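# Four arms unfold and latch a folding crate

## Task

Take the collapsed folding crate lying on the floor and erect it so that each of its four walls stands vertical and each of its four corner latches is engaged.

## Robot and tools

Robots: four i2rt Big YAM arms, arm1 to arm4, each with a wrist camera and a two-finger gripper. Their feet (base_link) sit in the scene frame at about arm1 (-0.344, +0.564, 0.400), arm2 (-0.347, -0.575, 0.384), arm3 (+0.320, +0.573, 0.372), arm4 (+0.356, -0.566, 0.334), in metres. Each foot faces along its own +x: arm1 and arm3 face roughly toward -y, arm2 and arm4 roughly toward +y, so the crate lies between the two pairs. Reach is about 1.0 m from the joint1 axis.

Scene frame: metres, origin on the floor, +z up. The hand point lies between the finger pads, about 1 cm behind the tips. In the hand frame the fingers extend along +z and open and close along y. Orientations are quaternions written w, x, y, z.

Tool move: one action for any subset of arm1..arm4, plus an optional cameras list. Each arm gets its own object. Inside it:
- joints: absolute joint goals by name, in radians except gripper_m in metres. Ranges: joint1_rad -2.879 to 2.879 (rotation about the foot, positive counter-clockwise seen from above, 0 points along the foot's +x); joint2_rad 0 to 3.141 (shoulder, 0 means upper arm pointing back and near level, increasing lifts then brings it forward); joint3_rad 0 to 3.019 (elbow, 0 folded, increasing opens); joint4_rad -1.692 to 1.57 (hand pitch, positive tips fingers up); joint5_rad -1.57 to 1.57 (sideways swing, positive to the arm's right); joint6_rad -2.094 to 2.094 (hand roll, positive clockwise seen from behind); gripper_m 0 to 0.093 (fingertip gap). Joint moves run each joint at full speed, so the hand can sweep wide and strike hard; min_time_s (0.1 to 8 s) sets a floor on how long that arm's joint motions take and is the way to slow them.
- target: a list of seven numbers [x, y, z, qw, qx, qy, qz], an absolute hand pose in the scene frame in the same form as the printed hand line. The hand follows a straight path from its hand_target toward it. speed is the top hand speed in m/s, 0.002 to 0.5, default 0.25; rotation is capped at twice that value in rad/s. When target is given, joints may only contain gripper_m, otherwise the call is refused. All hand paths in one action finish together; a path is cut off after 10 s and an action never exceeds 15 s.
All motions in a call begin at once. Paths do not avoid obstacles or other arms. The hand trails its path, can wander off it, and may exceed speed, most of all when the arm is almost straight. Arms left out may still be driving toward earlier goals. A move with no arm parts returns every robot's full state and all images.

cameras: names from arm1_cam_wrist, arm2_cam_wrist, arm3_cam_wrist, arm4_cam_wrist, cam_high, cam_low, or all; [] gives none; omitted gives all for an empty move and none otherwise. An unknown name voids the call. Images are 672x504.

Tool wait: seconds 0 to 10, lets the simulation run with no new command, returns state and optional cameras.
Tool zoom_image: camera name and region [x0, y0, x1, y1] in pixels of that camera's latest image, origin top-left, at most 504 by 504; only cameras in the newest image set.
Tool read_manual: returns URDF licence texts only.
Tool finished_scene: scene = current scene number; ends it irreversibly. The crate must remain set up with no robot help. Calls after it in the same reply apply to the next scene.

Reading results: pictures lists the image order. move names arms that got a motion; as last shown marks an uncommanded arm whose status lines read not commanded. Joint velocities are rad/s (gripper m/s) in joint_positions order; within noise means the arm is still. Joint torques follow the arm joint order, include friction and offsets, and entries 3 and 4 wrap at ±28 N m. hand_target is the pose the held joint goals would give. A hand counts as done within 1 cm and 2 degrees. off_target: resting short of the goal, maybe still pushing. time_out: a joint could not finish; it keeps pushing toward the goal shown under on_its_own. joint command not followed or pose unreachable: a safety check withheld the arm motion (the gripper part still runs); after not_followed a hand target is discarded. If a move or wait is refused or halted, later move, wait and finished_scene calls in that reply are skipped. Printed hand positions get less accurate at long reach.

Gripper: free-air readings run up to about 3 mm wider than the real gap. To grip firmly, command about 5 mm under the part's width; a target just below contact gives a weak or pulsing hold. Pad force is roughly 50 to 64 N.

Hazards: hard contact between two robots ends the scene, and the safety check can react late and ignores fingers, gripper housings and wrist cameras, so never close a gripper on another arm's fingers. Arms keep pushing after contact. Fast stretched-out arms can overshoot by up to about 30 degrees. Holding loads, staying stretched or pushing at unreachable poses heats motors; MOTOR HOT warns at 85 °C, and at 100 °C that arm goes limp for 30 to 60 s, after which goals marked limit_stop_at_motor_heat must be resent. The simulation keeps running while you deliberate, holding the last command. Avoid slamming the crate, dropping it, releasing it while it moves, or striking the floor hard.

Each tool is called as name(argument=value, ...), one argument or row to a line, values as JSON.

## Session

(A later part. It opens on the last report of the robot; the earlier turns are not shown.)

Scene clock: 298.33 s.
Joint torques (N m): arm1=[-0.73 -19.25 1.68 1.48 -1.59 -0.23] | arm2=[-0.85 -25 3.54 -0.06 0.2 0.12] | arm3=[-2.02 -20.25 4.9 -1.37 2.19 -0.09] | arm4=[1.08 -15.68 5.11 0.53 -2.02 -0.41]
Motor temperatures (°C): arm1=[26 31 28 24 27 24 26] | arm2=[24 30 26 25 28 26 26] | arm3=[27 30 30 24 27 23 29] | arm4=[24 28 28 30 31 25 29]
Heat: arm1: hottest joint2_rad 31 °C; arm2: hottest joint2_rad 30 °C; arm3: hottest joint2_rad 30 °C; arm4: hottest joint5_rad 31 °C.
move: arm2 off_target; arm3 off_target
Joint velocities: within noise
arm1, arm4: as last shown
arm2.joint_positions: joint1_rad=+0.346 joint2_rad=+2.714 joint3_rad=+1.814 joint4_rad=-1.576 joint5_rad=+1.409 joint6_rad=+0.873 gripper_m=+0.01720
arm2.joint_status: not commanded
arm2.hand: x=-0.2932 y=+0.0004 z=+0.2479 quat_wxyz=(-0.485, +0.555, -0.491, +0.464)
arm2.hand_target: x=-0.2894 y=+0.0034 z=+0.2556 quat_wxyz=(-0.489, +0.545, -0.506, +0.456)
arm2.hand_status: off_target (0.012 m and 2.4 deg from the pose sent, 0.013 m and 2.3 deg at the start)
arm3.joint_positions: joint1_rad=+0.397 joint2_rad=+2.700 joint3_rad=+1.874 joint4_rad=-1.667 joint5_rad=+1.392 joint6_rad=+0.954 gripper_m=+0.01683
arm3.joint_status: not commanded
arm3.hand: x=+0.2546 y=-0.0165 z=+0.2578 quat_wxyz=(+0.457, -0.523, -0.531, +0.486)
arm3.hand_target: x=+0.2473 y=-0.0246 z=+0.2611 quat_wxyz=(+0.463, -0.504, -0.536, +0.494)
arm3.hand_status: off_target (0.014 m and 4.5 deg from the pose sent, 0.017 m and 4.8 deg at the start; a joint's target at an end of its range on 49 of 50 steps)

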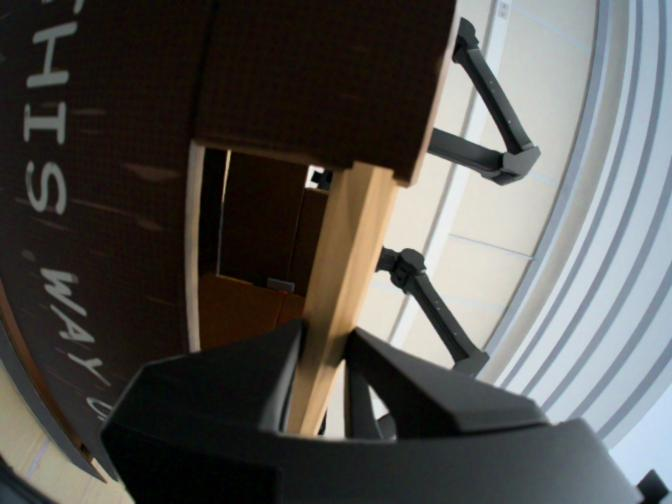

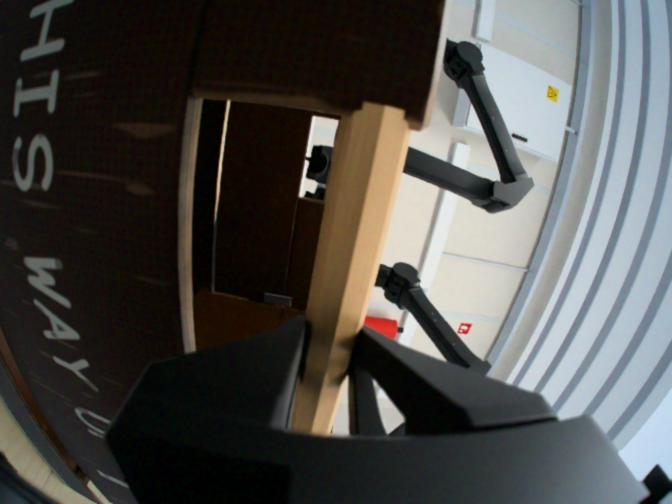

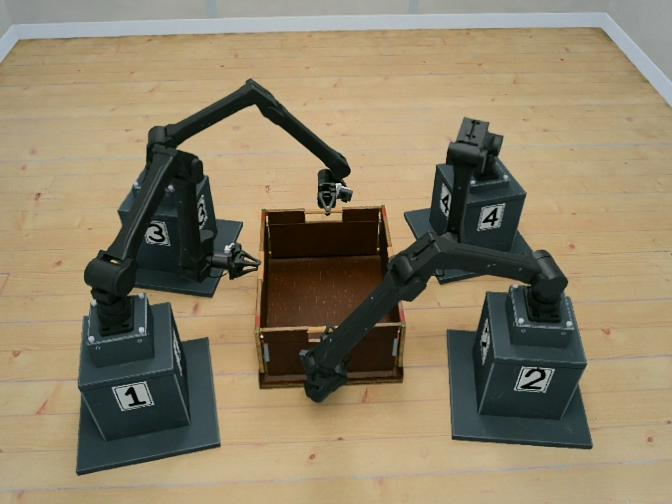

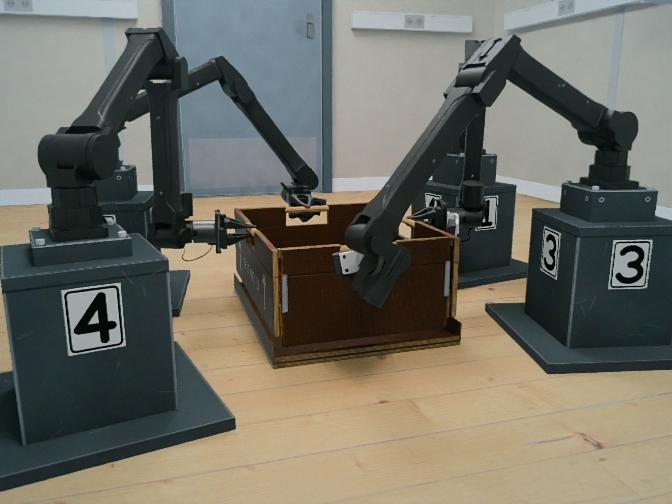

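zoom_image(
  camera="cam_high",
  region=[260, 205, 284, 229],
)

zoom_image(
  camera="cam_high",
  region=[372, 205, 396, 229],
)

zoom_image(
  camera="cam_high",
  region=[254, 325, 278, 349],
)

zoom_image(
  camera="cam_high",
  region=[388, 320, 412, 344],
)

zoom_image(
  camera="arm4_cam_wrist",
  region=[230, 260, 310, 320],
)

Scaled by 21.000 from the camera's image (finer frame: 960x720).

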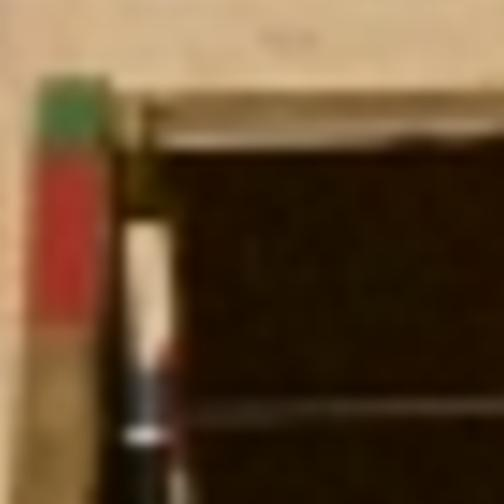

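Scaled by 21.000 from the camera's image (finer frame: 960x720).

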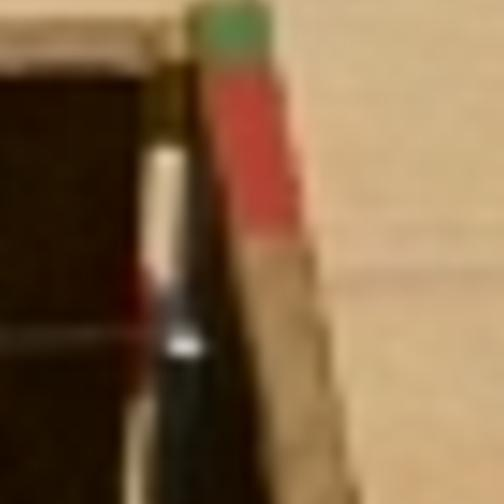

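Scaled by 21.000 from the camera's image (finer frame: 960x720).

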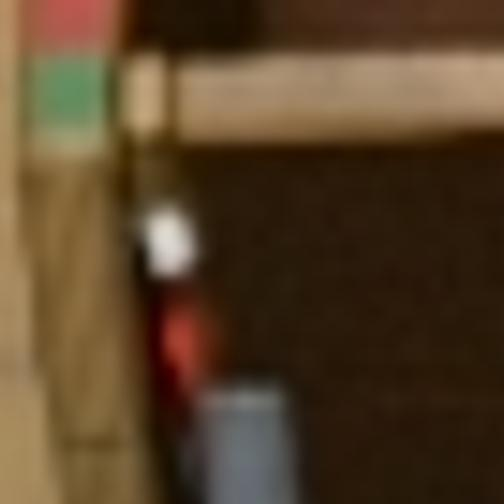

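Scaled by 21.000 from the camera's image (finer frame: 960x720).

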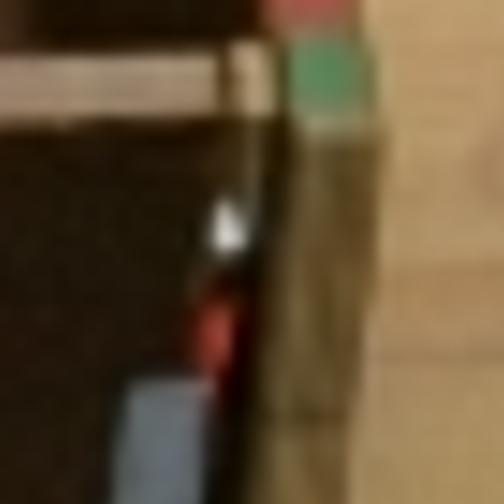

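Scaled by 6.300 from the camera's image (finer frame: 960x720).

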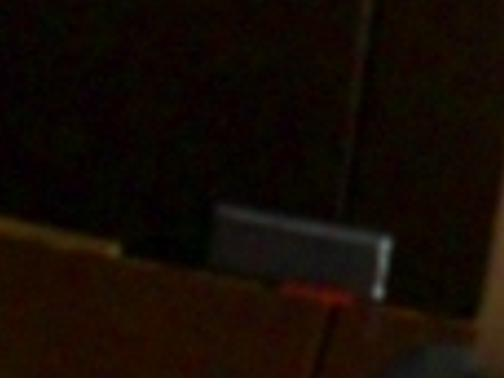

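move(
  arm2={"target": [-0.215, 0.004, 0.256, -0.4894, 0.5437, -0.5064, 0.4557], "speed": 0.12},
  arm3={"target": [0.175, -0.022, 0.262, -0.4832, 0.5004, 0.5167, -0.4990], "speed": 0.12},
  cameras=["cam_high", "arm1_cam_wrist", "arm4_cam_wrist"],
)

zoom_image(
  camera="cam_high",
  region=[230, 190, 440, 400],
)

Scene clock: 309.57 s.
Joint torques (N m): arm1=[-0.56 -18.9 1.63 1.5 -1.28 -0.18] | arm2=[-10.81 -23.12 3.99 0.79 0.47 -0.14] | arm3=[-10.05 -19.78 4.04 -0.85 2.7 -0.24] | arm4=[1.08 -15.68 5.12 0.54 -1.79 -0.41]
Motor temperatures (°C): arm1=[26 31 28 24 28 24 26] | arm2=[24 30 26 25 28 26 26] | arm3=[27 30 30 24 31 23 29] | arm4=[24 28 28 30 33 25 29]
Heat: arm1: hottest joint2_rad 31 °C; arm2: hottest joint2_rad 30 °C; arm3: hottest joint5_rad 31 °C; arm4: hottest joint5_rad 33 °C.
move: arm2 off_target; arm3 off_target
Joint velocities: within noise
arm1.joint_positions: joint1_rad=+0.927 joint2_rad=+2.671 joint3_rad=+0.936 joint4_rad=+1.568 joint5_rad=+1.226 joint6_rad=-1.394 gripper_m=+0.01692
arm1.joint_status: not commanded
arm1.hand: x=-0.0067 y=+0.2130 z=+0.2426 quat_wxyz=(+0.036, -0.048, -0.723, +0.688)
arm1.hand_target: x=+0.0095 y=+0.2035 z=+0.2471 quat_wxyz=(+0.030, -0.033, -0.722, +0.691)
arm1.hand_status: not commanded
arm2.joint_positions: joint1_rad=+0.342 joint2_rad=+2.555 joint3_rad=+1.515 joint4_rad=-0.699 joint5_rad=+1.467 joint6_rad=+0.138 gripper_m=+0.01720
arm2.joint_status: not commanded
arm2.hand: x=-0.2895 y=+0.0015 z=+0.2479 quat_wxyz=(-0.510, +0.579, -0.464, +0.435)
arm2.hand_target: x=-0.2214 y=-0.0017 z=+0.2559 quat_wxyz=(-0.488, +0.546, -0.506, +0.456)
arm2.hand_status: off_target (0.075 m and 7.1 deg from the pose sent, 0.079 m and 2.4 deg at the start)
arm3.joint_positions: joint1_rad=+0.393 joint2_rad=+2.703 joint3_rad=+1.849 joint4_rad=-1.646 joint5_rad=+1.468 joint6_rad=+0.962 gripper_m=+0.01683
arm3.joint_status: not commanded
arm3.hand: x=+0.2505 y=-0.0191 z=+0.2580 quat_wxyz=(+0.453, -0.499, -0.532, +0.513)
arm3.hand_target: x=+0.1834 y=-0.0164 z=+0.2625 quat_wxyz=(+0.486, -0.499, -0.515, +0.500)
arm3.hand_status: off_target (0.076 m and 4.3 deg from the pose sent, 0.080 m and 4.5 deg at the start; a joint's target at an end of its range on 1 of 89 steps)
arm4.joint_positions: joint1_rad=+0.904 joint2_rad=+2.507 joint3_rad=+0.902 joint4_rad=+1.554 joint5_rad=+1.161 joint6_rad=-1.506 gripper_m=+0.01680
arm4.joint_status: not commanded
arm4.hand: x=-0.0187 y=-0.2025 z=+0.2454 quat_wxyz=(-0.700, +0.714, -0.024, +0.011)
arm4.hand_target: x=-0.0382 y=-0.1920 z=+0.2443 quat_wxyz=(-0.702, +0.712, +0.004, +0.010)
arm4.hand_status: not commanded
pictures: arm1_cam_wrist, arm4_cam_wrist, cam_high

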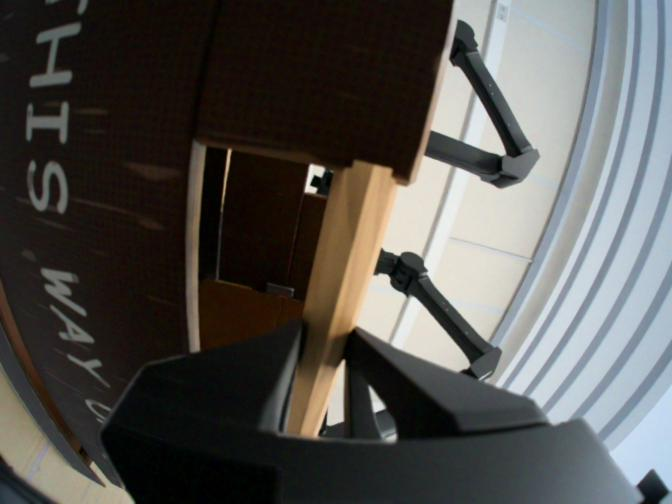

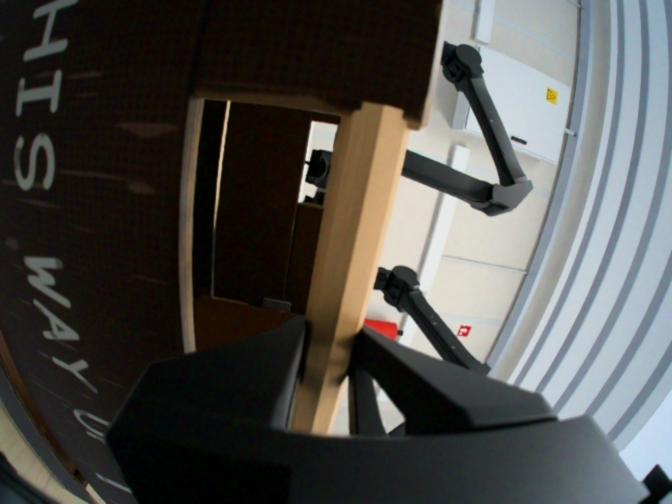

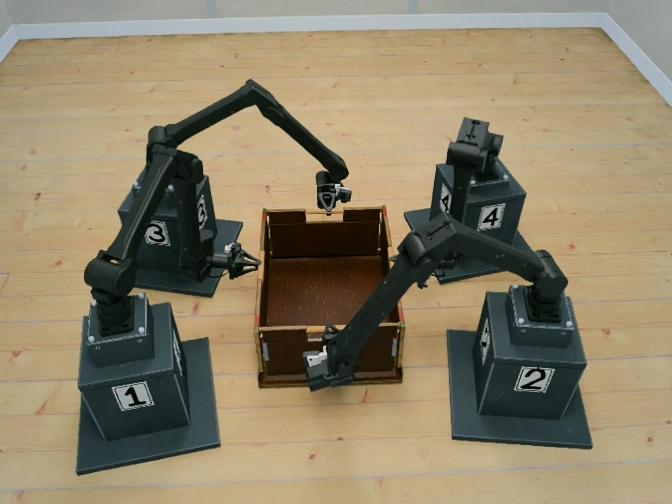

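Scaled by 2.400 from the camera's image (finer frame: 960x720).

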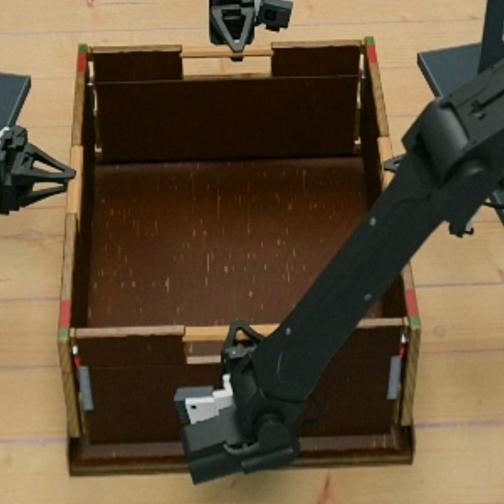

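move(
  arm2={"target": [-0.345, 0.003, 0.253, -0.4894, 0.5437, -0.5064, 0.4557], "speed": 0.15},
  arm3={"target": [0.335, -0.029, 0.266, -0.4832, 0.5004, 0.5167, -0.4990], "speed": 0.15},
  cameras=["cam_high", "arm1_cam_wrist", "arm4_cam_wrist"],
)

zoom_image(
  camera="cam_high",
  region=[260, 205, 284, 229],
)

zoom_image(
  camera="cam_high",
  region=[372, 205, 396, 229],
)

Scene clock: 314.60 s.
Joint torques (N m): arm1=[-1.26 -19.25 1.66 1.55 -1.3 -0.25] | arm2=[6.36 -24 4.72 -2.03 -0.79 0.7] | arm3=[8.88 -21.42 5.7 -1.99 -0.76 -0.11] | arm4=[1.08 -15.68 5.11 0.54 -1.79 -0.41]
Motor temperatures (°C): arm1=[26 31 28 24 28 24 26] | arm2=[24 30 26 25 28 26 26] | arm3=[27 30 30 24 31 23 29] | arm4=[24 28 28 30 33 25 29]
Heat: arm1: hottest joint2_rad 31 °C; arm2: hottest joint2_rad 30 °C; arm3: hottest joint5_rad 31 °C; arm4: hottest joint5_rad 33 °C.
move: arm2 off_target; arm3 off_target
Joint velocities: within noise
arm1, arm4: as last shown
arm2.joint_positions: joint1_rad=+0.345 joint2_rad=+2.737 joint3_rad=+1.871 joint4_rad=-1.668 joint5_rad=+1.367 joint6_rad=+0.947 gripper_m=+0.01720
arm2.joint_status: not commanded
arm2.hand: x=-0.2942 y=+0.0027 z=+0.2482 quat_wxyz=(-0.474, +0.545, -0.510, +0.467)
arm2.hand_target: x=-0.3365 y=+0.0035 z=+0.2529 quat_wxyz=(-0.488, +0.551, -0.509, +0.445)
arm2.hand_status: off_target (0.051 m and 2.3 deg from the pose sent, 0.056 m and 7.1 deg at the start; a joint's target at an end of its range on 18 of 69 steps)
arm3.joint_positions: joint1_rad=+0.399 joint2_rad=+2.702 joint3_rad=+1.877 joint4_rad=-1.655 joint5_rad=+1.390 joint6_rad=+0.945 gripper_m=+0.01683
arm3.joint_status: not commanded
arm3.hand: x=+0.2558 y=-0.0178 z=+0.2563 quat_wxyz=(+0.455, -0.524, -0.531, +0.486)
arm3.hand_target: x=+0.3248 y=-0.0265 z=+0.2662 quat_wxyz=(+0.431, -0.502, -0.562, +0.495)
arm3.hand_status: off_target (0.081 m and 4.8 deg from the pose sent, 0.085 m and 4.3 deg at the start; a joint's target at an end of its range on 61 of 63 steps)
pictures: arm1_cam_wrist, arm4_cam_wrist, cam_high

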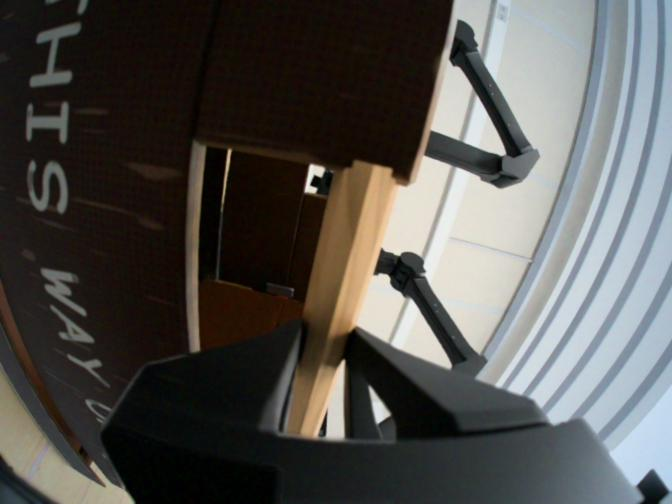

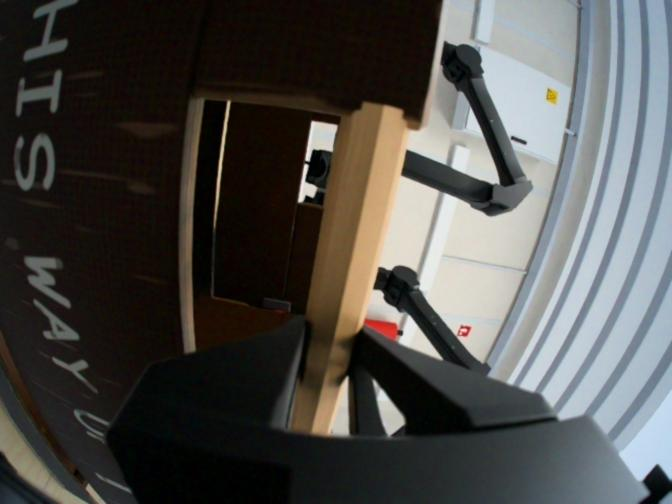

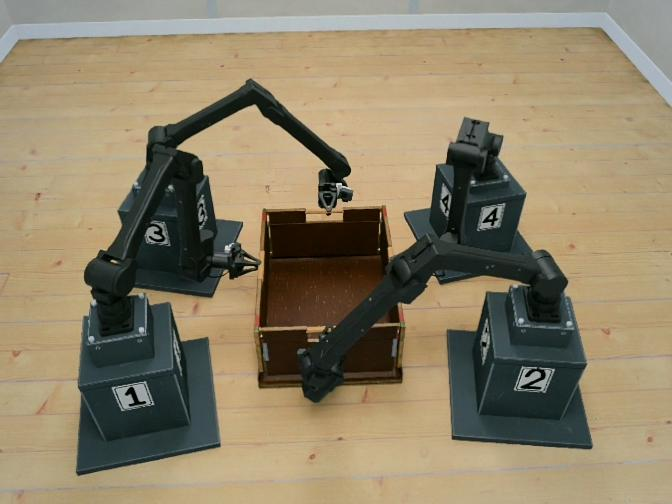

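Scaled by 21.000 from the camera's image (finer frame: 960x720).

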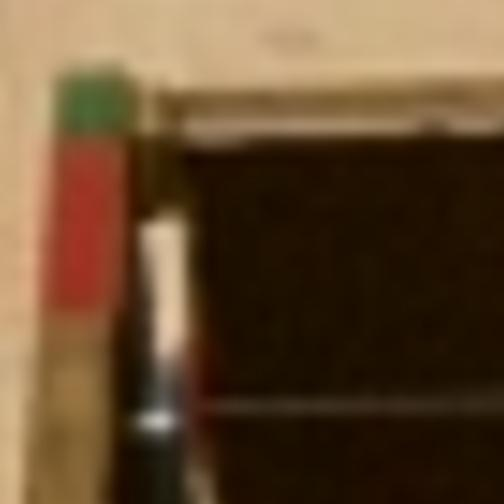

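Scaled by 21.000 from the camera's image (finer frame: 960x720).

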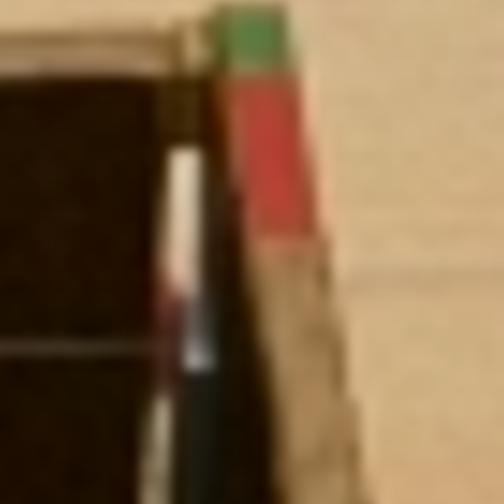

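move(
  arm1={"target": [0.012, 0.216, 0.246, 0.030, -0.033, -0.722, 0.691], "speed": 0.15},
  arm2={"target": [-0.292, 0.004, 0.256, -0.4894, 0.5437, -0.5064, 0.4557], "speed": 0.15},
  arm3={"target": [0.258, -0.026, 0.264, -0.4832, 0.5004, 0.5167, -0.4990], "speed": 0.15},
  arm4={"target": [-0.038, -0.203, 0.2443, -0.702, 0.712, 0.004, 0.010], "speed": 0.15},
)

move(
  arm1={"joints": {"gripper_m": 0.09}},
  arm2={"joints": {"gripper_m": 0.09}},
  arm3={"joints": {"gripper_m": 0.09}},
  arm4={"joints": {"gripper_m": 0.09}},
  cameras=["all"],
)

Scene clock: 320.77 s.
Joint torques (N m): arm1=[1.55 -19.66 1.03 1.54 -0.19 -0.08] | arm2=[-0.26 -24.94 3 -0.32 0.21 0.22] | arm3=[0.03 -20.78 4.72 -1.81 1.32 -0.02] | arm4=[2.43 -15.79 3.81 1.06 -1.08 -0.37]
Motor temperatures (°C): arm1=[26 31 28 24 28 24 26] | arm2=[24 30 26 25 28 26 26] | arm3=[27 31 30 24 31 23 29] | arm4=[24 28 28 30 33 25 29]
Heat: arm1: hottest joint2_rad 31 °C; arm2: hottest joint2_rad 30 °C; arm3: hottest joint2_rad 31 °C; arm4: hottest joint5_rad 33 °C.
move: arm1 off_target; arm2 done; arm3 off_target; arm4 off_target
Joint velocities: within noise
arm1.joint_positions: joint1_rad=+0.929 joint2_rad=+2.671 joint3_rad=+0.937 joint4_rad=+1.568 joint5_rad=+1.229 joint6_rad=-1.394 gripper_m=+0.01692
arm1.joint_status: not commanded
arm1.hand: x=-0.0061 y=+0.2133 z=+0.2427 quat_wxyz=(+0.036, -0.049, -0.723, +0.689)
arm1.hand_target: x=+0.0126 y=+0.2160 z=+0.2462 quat_wxyz=(+0.029, -0.033, -0.722, +0.691)
arm1.hand_status: off_target (0.019 m and 2.0 deg from the pose sent, 0.019 m and 1.9 deg at the start)
arm2.joint_positions: joint1_rad=+0.345 joint2_rad=+2.725 joint3_rad=+1.838 joint4_rad=-1.611 joint5_rad=+1.399 joint6_rad=+0.905 gripper_m=+0.01720
arm2.joint_status: not commanded
arm2.hand: x=-0.2931 y=+0.0027 z=+0.2480 quat_wxyz=(-0.484, +0.550, -0.498, +0.464)
arm2.hand_target: x=-0.2925 y=+0.0035 z=+0.2557 quat_wxyz=(-0.488, +0.543, -0.508, +0.456)
arm2.hand_status: done (0.008 m and 1.7 deg from the pose sent, 0.008 m and 2.3 deg at the start)
arm3.joint_positions: joint1_rad=+0.397 joint2_rad=+2.702 joint3_rad=+1.877 joint4_rad=-1.656 joint5_rad=+1.399 joint6_rad=+0.945 gripper_m=+0.01683
arm3.joint_status: not commanded
arm3.hand: x=+0.2548 y=-0.0189 z=+0.2574 quat_wxyz=(+0.455, -0.521, -0.531, +0.489)
arm3.hand_target: x=+0.2584 y=-0.0247 z=+0.2628 quat_wxyz=(+0.459, -0.506, -0.539, +0.493)
arm3.hand_status: off_target (0.010 m and 4.5 deg from the pose sent, 0.011 m and 4.8 deg at the start; a joint's target at an end of its range on 37 of 38 steps)
arm4.joint_positions: joint1_rad=+0.904 joint2_rad=+2.507 joint3_rad=+0.902 joint4_rad=+1.554 joint5_rad=+1.163 joint6_rad=-1.506 gripper_m=+0.01680
arm4.joint_status: not commanded
arm4.hand: x=-0.0184 y=-0.2025 z=+0.2454 quat_wxyz=(-0.700, +0.714, -0.025, +0.012)
arm4.hand_target: x=-0.0359 y=-0.2016 z=+0.2446 quat_wxyz=(-0.702, +0.713, +0.002, +0.011)
arm4.hand_status: off_target (0.020 m and 3.3 deg from the pose sent, 0.019 m and 3.3 deg at the start)
pictures: none

Scene clock: 321.57 s.
Joint torques (N m): arm1=[0.79 -19.55 -0.12 1.66 0.15 0.03] | arm2=[0.62 -24.35 4.1 -0.43 0.28 0.15] | arm3=[-0.21 -20.01 4.7 -1.73 0.63 0.04] | arm4=[2.49 -16.15 2.03 1.1 -0.13 -0.02]
Motor temperatures (°C): arm1=[26 31 28 24 28 24 26] | arm2=[24 30 26 25 28 26 26] | arm3=[27 31 30 24 30 23 29] | arm4=[24 28 28 30 33 25 29]
Heat: arm1: hottest joint2_rad 31 °C; arm2: hottest joint2_rad 30 °C; arm3: hottest joint2_rad 31 °C; arm4: hottest joint5_rad 33 °C.
move: arm1 done; arm2 done; arm3 done; arm4 done
Joint velocities: within noise
arm1.joint_positions: joint1_rad=+0.953 joint2_rad=+2.671 joint3_rad=+0.954 joint4_rad=+1.568 joint5_rad=+1.213 joint6_rad=-1.417 gripper_m=+0.08997
arm1.joint_status: all done
arm1.hand: x=+0.0114 y=+0.2187 z=+0.2434 quat_wxyz=(+0.024, -0.032, -0.722, +0.690)
arm1.hand_target: x=+0.0171 y=+0.2194 z=+0.2460 quat_wxyz=(+0.026, -0.024, -0.722, +0.691)
arm1.hand_status: not commanded
arm2.joint_positions: joint1_rad=+0.346 joint2_rad=+2.716 joint3_rad=+1.823 joint4_rad=-1.610 joint5_rad=+1.395 joint6_rad=+0.907 gripper_m=+0.08990
arm2.joint_status: all done
arm2.hand: x=-0.2934 y=-0.0008 z=+0.2498 quat_wxyz=(-0.482, +0.551, -0.498, +0.465)
arm2.hand_target: x=-0.2935 y=+0.0033 z=+0.2555 quat_wxyz=(-0.487, +0.544, -0.509, +0.456)
arm2.hand_status: not commanded
arm3.joint_positions: joint1_rad=+0.407 joint2_rad=+2.700 joint3_rad=+1.877 joint4_rad=-1.661 joint5_rad=+1.419 joint6_rad=+0.931 gripper_m=+0.08990
arm3.joint_status: all done
arm3.hand: x=+0.2602 y=-0.0223 z=+0.2608 quat_wxyz=(+0.456, -0.508, -0.538, +0.495)
arm3.hand_target: x=+0.2639 y=-0.0254 z=+0.2630 quat_wxyz=(+0.459, -0.500, -0.544, +0.493)
arm3.hand_status: not commanded
arm4.joint_positions: joint1_rad=+0.916 joint2_rad=+2.507 joint3_rad=+0.926 joint4_rad=+1.554 joint5_rad=+1.126 joint6_rad=-1.545 gripper_m=+0.08995
arm4.joint_status: all done
arm4.hand: x=-0.0379 y=-0.2029 z=+0.2486 quat_wxyz=(-0.703, +0.711, -0.001, +0.000)
arm4.hand_target: x=-0.0411 y=-0.2048 z=+0.2447 quat_wxyz=(-0.702, +0.712, +0.011, +0.008)
arm4.hand_status: not commanded
pictures: arm1_cam_wrist, arm2_cam_wrist, arm3_cam_wrist, arm4_cam_wrist, cam_high, cam_low

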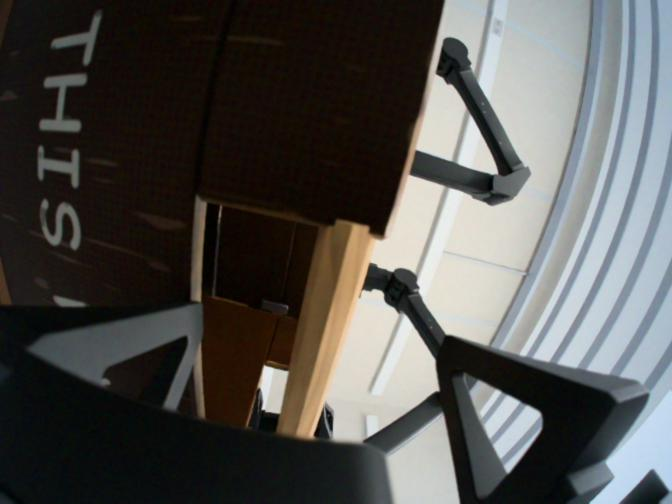

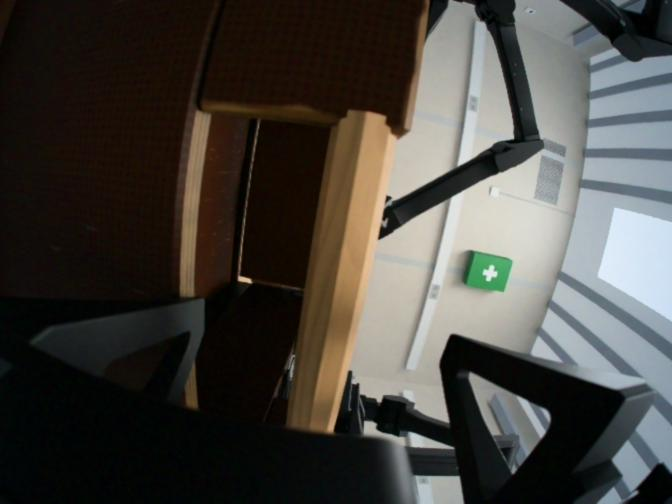

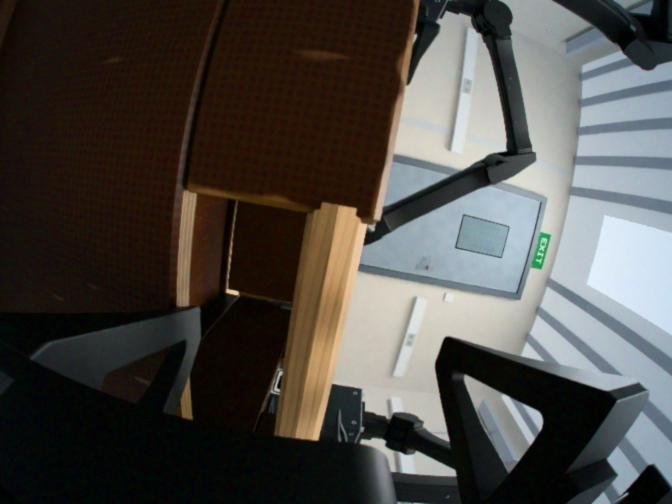

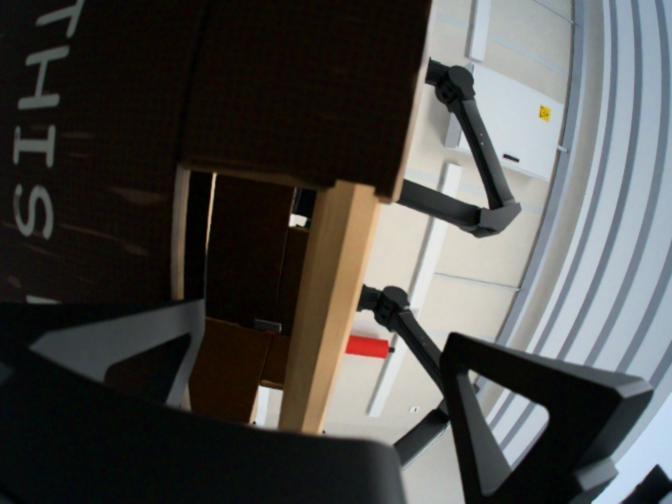

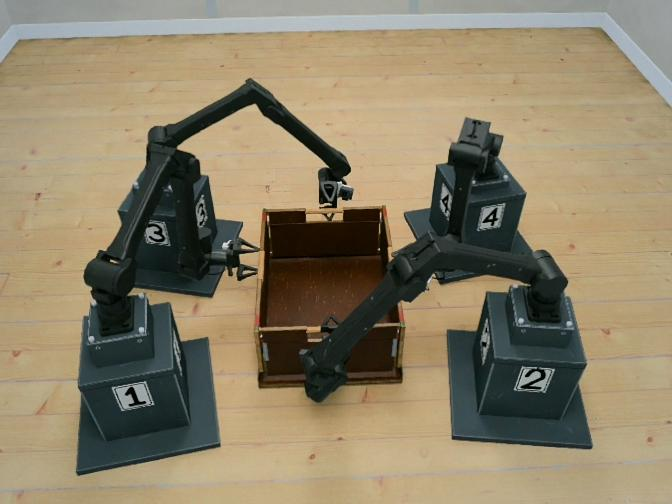

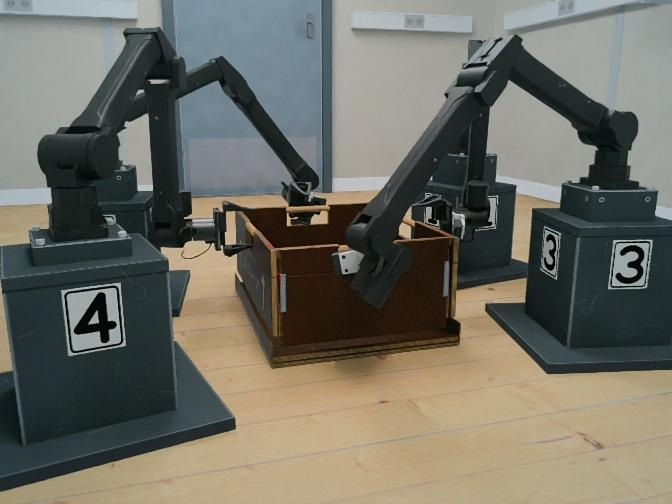

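move(
  arm1={"target": [0.022, 0.280, 0.250, 0.026, -0.024, -0.722, 0.691], "speed": 0.15},
  arm2={"target": [-0.355, 0.0, 0.263, -0.487, 0.544, -0.509, 0.456], "speed": 0.15},
  arm3={"target": [0.325, -0.022, 0.270, 0.459, -0.500, -0.544, 0.493], "speed": 0.15},
  arm4={"target": [-0.046, -0.266, 0.249, -0.702, 0.712, 0.011, 0.008], "speed": 0.15},
  cameras=["cam_high", "cam_low"],
)

zoom_image(
  camera="cam_low",
  region=[220, 170, 480, 380],
)

zoom_image(
  camera="cam_high",
  region=[230, 190, 440, 400],
)

Scene clock: 324.90 s.
Joint torques (N m): arm1=[-0.44 -19.9 -1.24 1.43 0.34 0.25] | arm2=[-0.21 -24.47 5.7 -1.37 0.25 0.16] | arm3=[-1.85 -21.66 4.21 -1.8 0.36 0.03] | arm4=[1.14 -16.67 0.61 1.48 0.01 0.25]
Motor temperatures (°C): arm1=[26 31 28 24 28 24 26] | arm2=[24 30 26 25 28 26 26] | arm3=[27 30 30 24 30 23 28] | arm4=[24 28 28 30 32 25 29]
Heat: arm1: hottest joint2_rad 31 °C; arm2: hottest joint2_rad 30 °C; arm3: hottest joint2_rad 30 °C; arm4: hottest joint5_rad 32 °C.
move: arm1 done; arm2 off_target; arm3 off_target; arm4 done
Joint velocities: within noise
arm1.joint_positions: joint1_rad=+1.108 joint2_rad=+2.656 joint3_rad=+0.913 joint4_rad=+1.529 joint5_rad=+1.351 joint6_rad=-1.372 gripper_m=+0.08997
arm1.joint_status: not commanded
arm1.hand: x=+0.0242 y=+0.2810 z=+0.2465 quat_wxyz=(+0.027, -0.017, -0.721, +0.692)
arm1.hand_target: x=+0.0228 y=+0.2791 z=+0.2502 quat_wxyz=(+0.025, -0.024, -0.721, +0.692)
arm1.hand_status: done (0.004 m and 0.8 deg from the pose sent, 0.063 m and 0.9 deg at the start)
arm2.joint_positions: joint1_rad=+0.451 joint2_rad=+2.716 joint3_rad=+1.834 joint4_rad=-1.688 joint5_rad=+1.312 joint6_rad=+0.982 gripper_m=+0.08990
arm2.joint_status: not commanded
arm2.hand: x=-0.3525 y=-0.0114 z=+0.2506 quat_wxyz=(-0.479, +0.566, -0.498, +0.449)
arm2.hand_target: x=-0.3534 y=-0.0003 z=+0.2631 quat_wxyz=(-0.483, +0.558, -0.511, +0.440)
arm2.hand_status: off_target (0.017 m and 3.1 deg from the pose sent, 0.063 m and 1.9 deg at the start; a joint's target at an end of its range on 40 of 47 steps)
arm3.joint_positions: joint1_rad=+0.509 joint2_rad=+2.688 joint3_rad=+1.877 joint4_rad=-1.661 joint5_rad=+1.352 joint6_rad=+0.920 gripper_m=+0.08990
arm3.joint_status: not commanded
arm3.hand: x=+0.3220 y=-0.0189 z=+0.2606 quat_wxyz=(+0.434, -0.502, -0.563, +0.493)
arm3.hand_target: x=+0.3185 y=-0.0217 z=+0.2697 quat_wxyz=(+0.438, -0.503, -0.563, +0.488)
arm3.hand_status: off_target (0.010 m and 3.6 deg from the pose sent, 0.065 m and 1.2 deg at the start; a joint's target at an end of its range on 47 of 47 steps)
arm4.joint_positions: joint1_rad=+1.056 joint2_rad=+2.501 joint3_rad=+0.882 joint4_rad=+1.554 joint5_rad=+1.261 joint6_rad=-1.545 gripper_m=+0.08995
arm4.joint_status: not commanded
arm4.hand: x=-0.0460 y=-0.2643 z=+0.2468 quat_wxyz=(-0.700, +0.714, +0.014, +0.012)
arm4.hand_target: x=-0.0430 y=-0.2626 z=+0.2492 quat_wxyz=(-0.700, +0.714, +0.008, +0.012)
arm4.hand_status: done (0.003 m and 0.7 deg from the pose sent, 0.064 m and 1.7 deg at the start; a joint's target at an end of its range on 42 of 46 steps)

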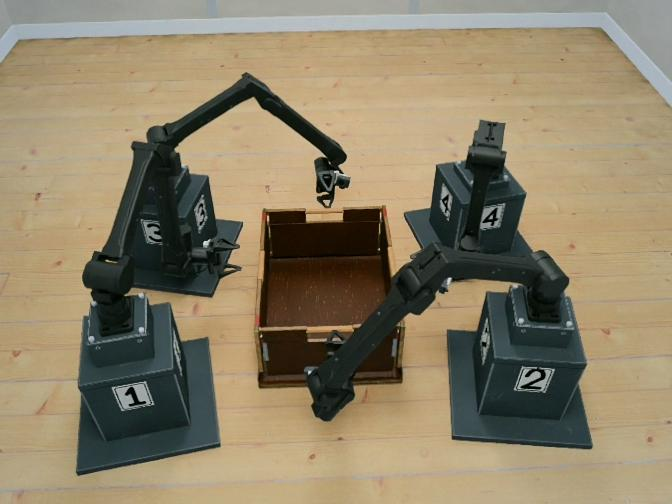

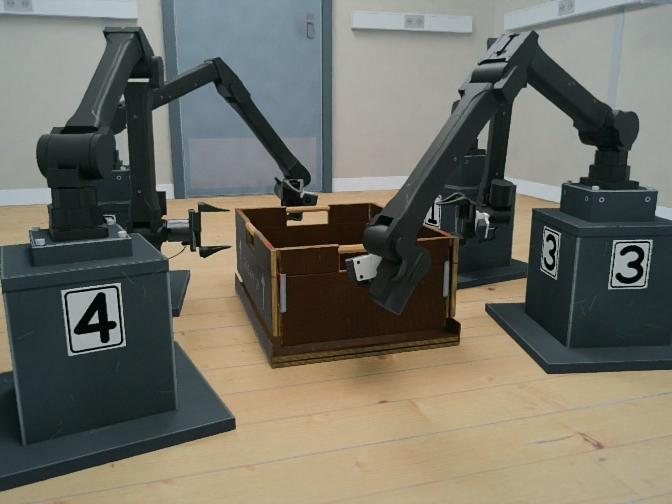

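Scaled by 1.938 from the camera's image (finer frame: 960x720).

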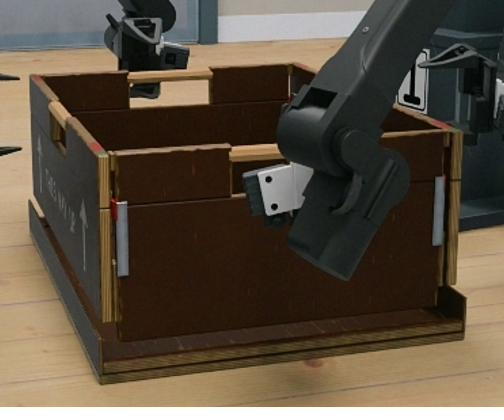

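Scaled by 2.400 from the camera's image (finer frame: 960x720).

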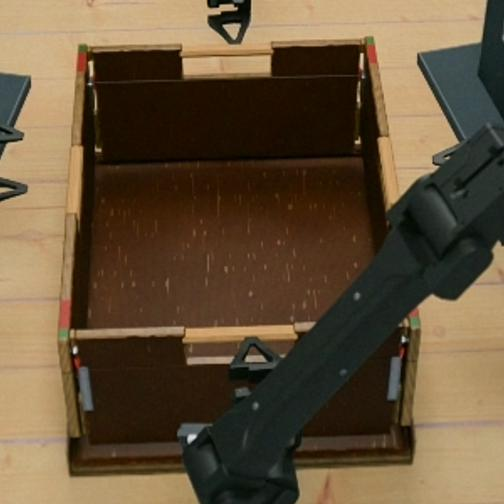

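finished_scene(
  scene=1,
)

The scene is finished: the task was done.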